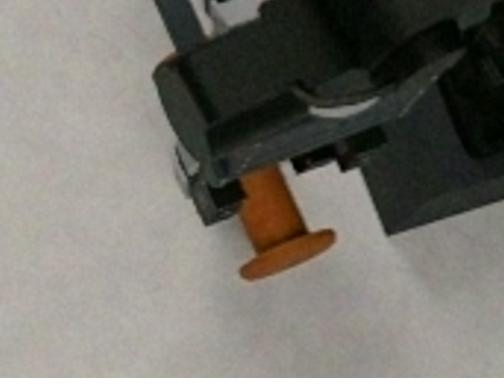

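Call:
move(
  arm1={"target": [-0.054, 0.350, 1.01, 0.013, 0.7461, -0.6659, 0.015], "speed": 0.07},
)

Call:
move(
  arm1={"target": [-0.050, 0.310, 1.09, 0.013, 0.7500, -0.6614, 0.015], "speed": 0.08},
  cameras=["arm1_cam_wrist", "cam_high"],
)

Scene clock: 3819.73 s.
Joint torques (N m): arm1=[-0.44 -3.43 14.01 -0.62 0.13 -0.08] | arm2=[-0.21 -17.32 -1.44 -2.61 0.77 0.11] | arm3=[-1.26 -19.66 1.91 -2.11 0.31 0.24] | arm4=[0.32 -2.08 11.04 0.24 0.15 -0.09]
Motor temperatures (°C): arm1=[34 29 49 29 32 30] | arm2=[30 39 33 32 33 30] | arm3=[28 47 30 31 29 29] | arm4=[31 34 55 28 28 29]
Heat: arm1: hottest joint3_rad 49 °C; arm2: hottest joint2_rad 39 °C; arm3: hottest joint2_rad 47 °C; arm4: hottest joint3_rad 55 °C.
move: arm1 off_target
Joint velocities: within noise
arm1.joint_positions: joint1_rad=+0.123 joint2_rad=+0.902 joint3_rad=+0.752 joint4_rad=-1.457 joint5_rad=+0.000 joint6_rad=+1.631 hand_index_mcp=+0.751 hand_index_abd=-0.227 hand_index_pip=+0.575 hand_index_dip=+0.697 hand_middle_mcp=-0.055 hand_middle_abd=-0.002 hand_middle_pip=-0.736 hand_middle_dip=-0.597 hand_ring_mcp=+0.755 hand_ring_abd=+0.195 hand_ring_pip=+0.576 hand_ring_dip=+0.695 hand_thumb_cmc=-0.571 hand_thumb_axl=+0.677 hand_thumb_mcp=+0.223 hand_thumb_ipl=+0.168 hand_current_limit=+0.780 hand_speed=-0.600
arm1.joint_status: not commanded
arm1.hand_state: goal,blocked,goal,goal,goal,goal,goal,goal,goal,blocked,goal,goal,goal,goal,goal,goal
arm1.index_mcp_current_ma: -1
arm1.index_abd_current_ma: 490
arm1.index_pip_current_ma: 0
arm1.index_dip_current_ma: 0
arm1.middle_mcp_current_ma: 12
arm1.middle_abd_current_ma: 0
arm1.middle_pip_current_ma: 1
arm1.middle_dip_current_ma: 1
arm1.ring_mcp_current_ma: 0
arm1.ring_abd_current_ma: -489
arm1.ring_pip_current_ma: 0
arm1.ring_dip_current_ma: 0
arm1.thumb_cmc_current_ma: 0
arm1.thumb_axl_current_ma: 0
arm1.thumb_mcp_current_ma: -1
arm1.thumb_ipl_current_ma: 0
arm1.hand_goal_index_mcp: 0.754
arm1.hand_goal_index_abd: -0.450
arm1.hand_goal_index_pip: 0.576
arm1.hand_goal_index_dip: 0.696
arm1.hand_goal_middle_mcp: -0.070
arm1.hand_goal_middle_abd: 0.000
arm1.hand_goal_middle_pip: -0.740
arm1.hand_goal_middle_dip: -0.600
arm1.hand_goal_ring_mcp: 0.754
arm1.hand_goal_ring_abd: 0.450
arm1.hand_goal_ring_pip: 0.576
arm1.hand_goal_ring_dip: 0.696
arm1.hand_goal_thumb_cmc: -0.570
arm1.hand_goal_thumb_axl: 0.678
arm1.hand_goal_thumb_mcp: 0.226
arm1.hand_goal_thumb_ipl: 0.168
arm1.hand: x=-0.0545 y=+0.3677 z=+0.9848 quat_wxyz=(-0.006, +0.746, -0.666, -0.009) (m; scene frame)
arm1.hand_target: x=-0.0542 y=+0.3511 z=+1.0094 quat_wxyz=(+0.013, +0.746, -0.666, +0.015) (m; scene frame)
arm1.hand_status: off_target (0.031 m and 3.5 deg from the pose sent, 0.107 m and 4.1 deg at the start)
arm2, arm3: as last shown
arm4.joint_positions: joint1_rad=+0.313 joint2_rad=+0.829 joint3_rad=+0.863 joint4_rad=-1.650 joint5_rad=+0.000 joint6_rad=+1.932 hand_index_mcp=+0.755 hand_index_abd=+0.076 hand_index_pip=+0.579 hand_index_dip=+0.699 hand_middle_mcp=-0.054 hand_middle_abd=-0.003 hand_middle_pip=-0.735 hand_middle_dip=-0.597 hand_ring_mcp=+0.749 hand_ring_abd=-0.077 hand_ring_pip=+0.573 hand_ring_dip=+0.694 hand_thumb_cmc=-0.569 hand_thumb_axl=+0.677 hand_thumb_mcp=+0.222 hand_thumb_ipl=+0.168 hand_current_limit=+0.400 hand_speed=-0.600
arm4.joint_status: not commanded
arm4.hand_state: goal,goal,goal,goal,goal,goal,goal,goal,goal,goal,goal,goal,goal,goal,goal,goal
arm4.index_mcp_current_ma: 2
arm4.index_abd_current_ma: -8
arm4.index_pip_current_ma: 6
arm4.index_dip_current_ma: 8
arm4.middle_mcp_current_ma: 54
arm4.middle_abd_current_ma: -7
arm4.middle_pip_current_ma: 12
arm4.middle_dip_current_ma: 6
arm4.ring_mcp_current_ma: -12
arm4.ring_abd_current_ma: 6
arm4.ring_pip_current_ma: -7
arm4.ring_dip_current_ma: -4
arm4.thumb_cmc_current_ma: 1
arm4.thumb_axl_current_ma: -2
arm4.thumb_mcp_current_ma: -13
arm4.thumb_ipl_current_ma: -1
arm4.hand_goal_index_mcp: 0.754
arm4.hand_goal_index_abd: 0.080
arm4.hand_goal_index_pip: 0.576
arm4.hand_goal_index_dip: 0.696
arm4.hand_goal_middle_mcp: -0.070
arm4.hand_goal_middle_abd: 0.000
arm4.hand_goal_middle_pip: -0.740
arm4.hand_goal_middle_dip: -0.600
arm4.hand_goal_ring_mcp: 0.754
arm4.hand_goal_ring_abd: -0.080
arm4.hand_goal_ring_pip: 0.576
arm4.hand_goal_ring_dip: 0.696
arm4.hand_goal_thumb_cmc: -0.570
arm4.hand_goal_thumb_axl: 0.678
arm4.hand_goal_thumb_mcp: 0.226
arm4.hand_goal_thumb_ipl: 0.168
arm4.hand: x=+0.0215 y=-0.3982 z=+1.0442 quat_wxyz=(+0.019, +0.707, +0.707, -0.008) (m; scene frame)
arm4.hand_target: x=+0.0202 y=-0.3904 z=+1.0597 quat_wxyz=(+0.000, +0.707, +0.707, +0.000) (m; scene frame)
arm4.hand_status: not commanded
pictures: none

Scene clock: 3821.57 s.
Joint torques (N m): arm1=[-0.5 -4.13 14.28 -0.62 0.11 -0.07] | arm2=[-0.03 -16.73 -1.42 -2.56 0.77 0.13] | arm3=[-1.44 -19.72 1.91 -2.14 0.31 0.25] | arm4=[0.26 -1.96 11.04 0.23 0.15 -0.1]
Motor temperatures (°C): arm1=[34 29 49 29 32 30] | arm2=[30 39 33 32 33 30] | arm3=[28 47 30 31 29 29] | arm4=[31 34 55 28 28 29]
Heat: arm1: hottest joint3_rad 49 °C; arm2: hottest joint2_rad 39 °C; arm3: hottest joint2_rad 47 °C; arm4: hottest joint3_rad 55 °C.
move: arm1 off_target
Joint velocities: within noise
arm1.joint_positions: joint1_rad=+0.115 joint2_rad=+1.006 joint3_rad=+1.025 joint4_rad=-1.615 joint5_rad=+0.000 joint6_rad=+1.611 hand_index_mcp=+0.751 hand_index_abd=-0.227 hand_index_pip=+0.575 hand_index_dip=+0.697 hand_middle_mcp=-0.055 hand_middle_abd=-0.002 hand_middle_pip=-0.736 hand_middle_dip=-0.597 hand_ring_mcp=+0.755 hand_ring_abd=+0.195 hand_ring_pip=+0.576 hand_ring_dip=+0.695 hand_thumb_cmc=-0.571 hand_thumb_axl=+0.677 hand_thumb_mcp=+0.223 hand_thumb_ipl=+0.168 hand_current_limit=+0.780 hand_speed=-0.600
arm1.joint_status: not commanded
arm1.hand_state: goal,blocked,goal,goal,goal,goal,goal,goal,goal,blocked,goal,goal,goal,goal,goal,goal
arm1.index_mcp_current_ma: -1
arm1.index_abd_current_ma: 489
arm1.index_pip_current_ma: 0
arm1.index_dip_current_ma: 0
arm1.middle_mcp_current_ma: 12
arm1.middle_abd_current_ma: 0
arm1.middle_pip_current_ma: 1
arm1.middle_dip_current_ma: 1
arm1.ring_mcp_current_ma: 0
arm1.ring_abd_current_ma: -489
arm1.ring_pip_current_ma: 0
arm1.ring_dip_current_ma: 0
arm1.thumb_cmc_current_ma: 0
arm1.thumb_axl_current_ma: 0
arm1.thumb_mcp_current_ma: -1
arm1.thumb_ipl_current_ma: 0
arm1.hand_goal_index_mcp: 0.754
arm1.hand_goal_index_abd: -0.450
arm1.hand_goal_index_pip: 0.576
arm1.hand_goal_index_dip: 0.696
arm1.hand_goal_middle_mcp: -0.070
arm1.hand_goal_middle_abd: 0.000
arm1.hand_goal_middle_pip: -0.740
arm1.hand_goal_middle_dip: -0.600
arm1.hand_goal_ring_mcp: 0.754
arm1.hand_goal_ring_abd: 0.450
arm1.hand_goal_ring_pip: 0.576
arm1.hand_goal_ring_dip: 0.696
arm1.hand_goal_thumb_cmc: -0.570
arm1.hand_goal_thumb_axl: 0.678
arm1.hand_goal_thumb_mcp: 0.226
arm1.hand_goal_thumb_ipl: 0.168
arm1.hand: x=-0.0492 y=+0.3252 z=+1.0661 quat_wxyz=(-0.003, +0.750, -0.662, -0.005) (m; scene frame)
arm1.hand_target: x=-0.0501 y=+0.3112 z=+1.0894 quat_wxyz=(+0.014, +0.750, -0.661, +0.015) (m; scene frame)
arm1.hand_status: off_target (0.028 m and 3.0 deg from the pose sent, 0.120 m and 3.6 deg at the start)
arm2, arm3, arm4: as last shown
pictures: arm1_cam_wrist, cam_high

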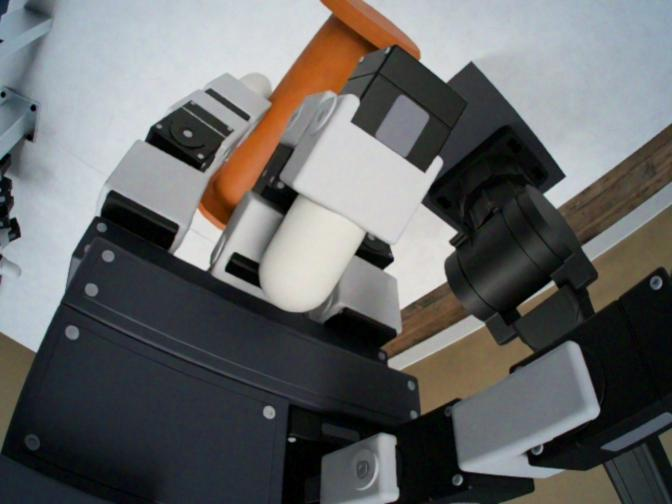

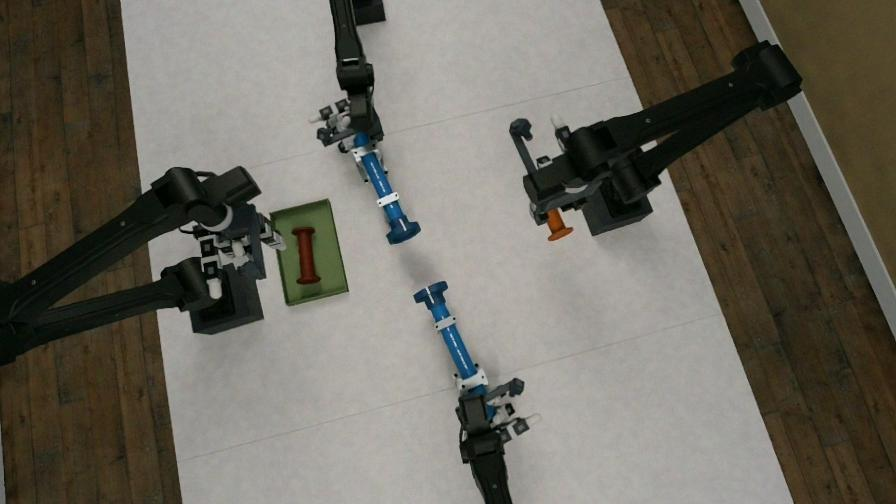

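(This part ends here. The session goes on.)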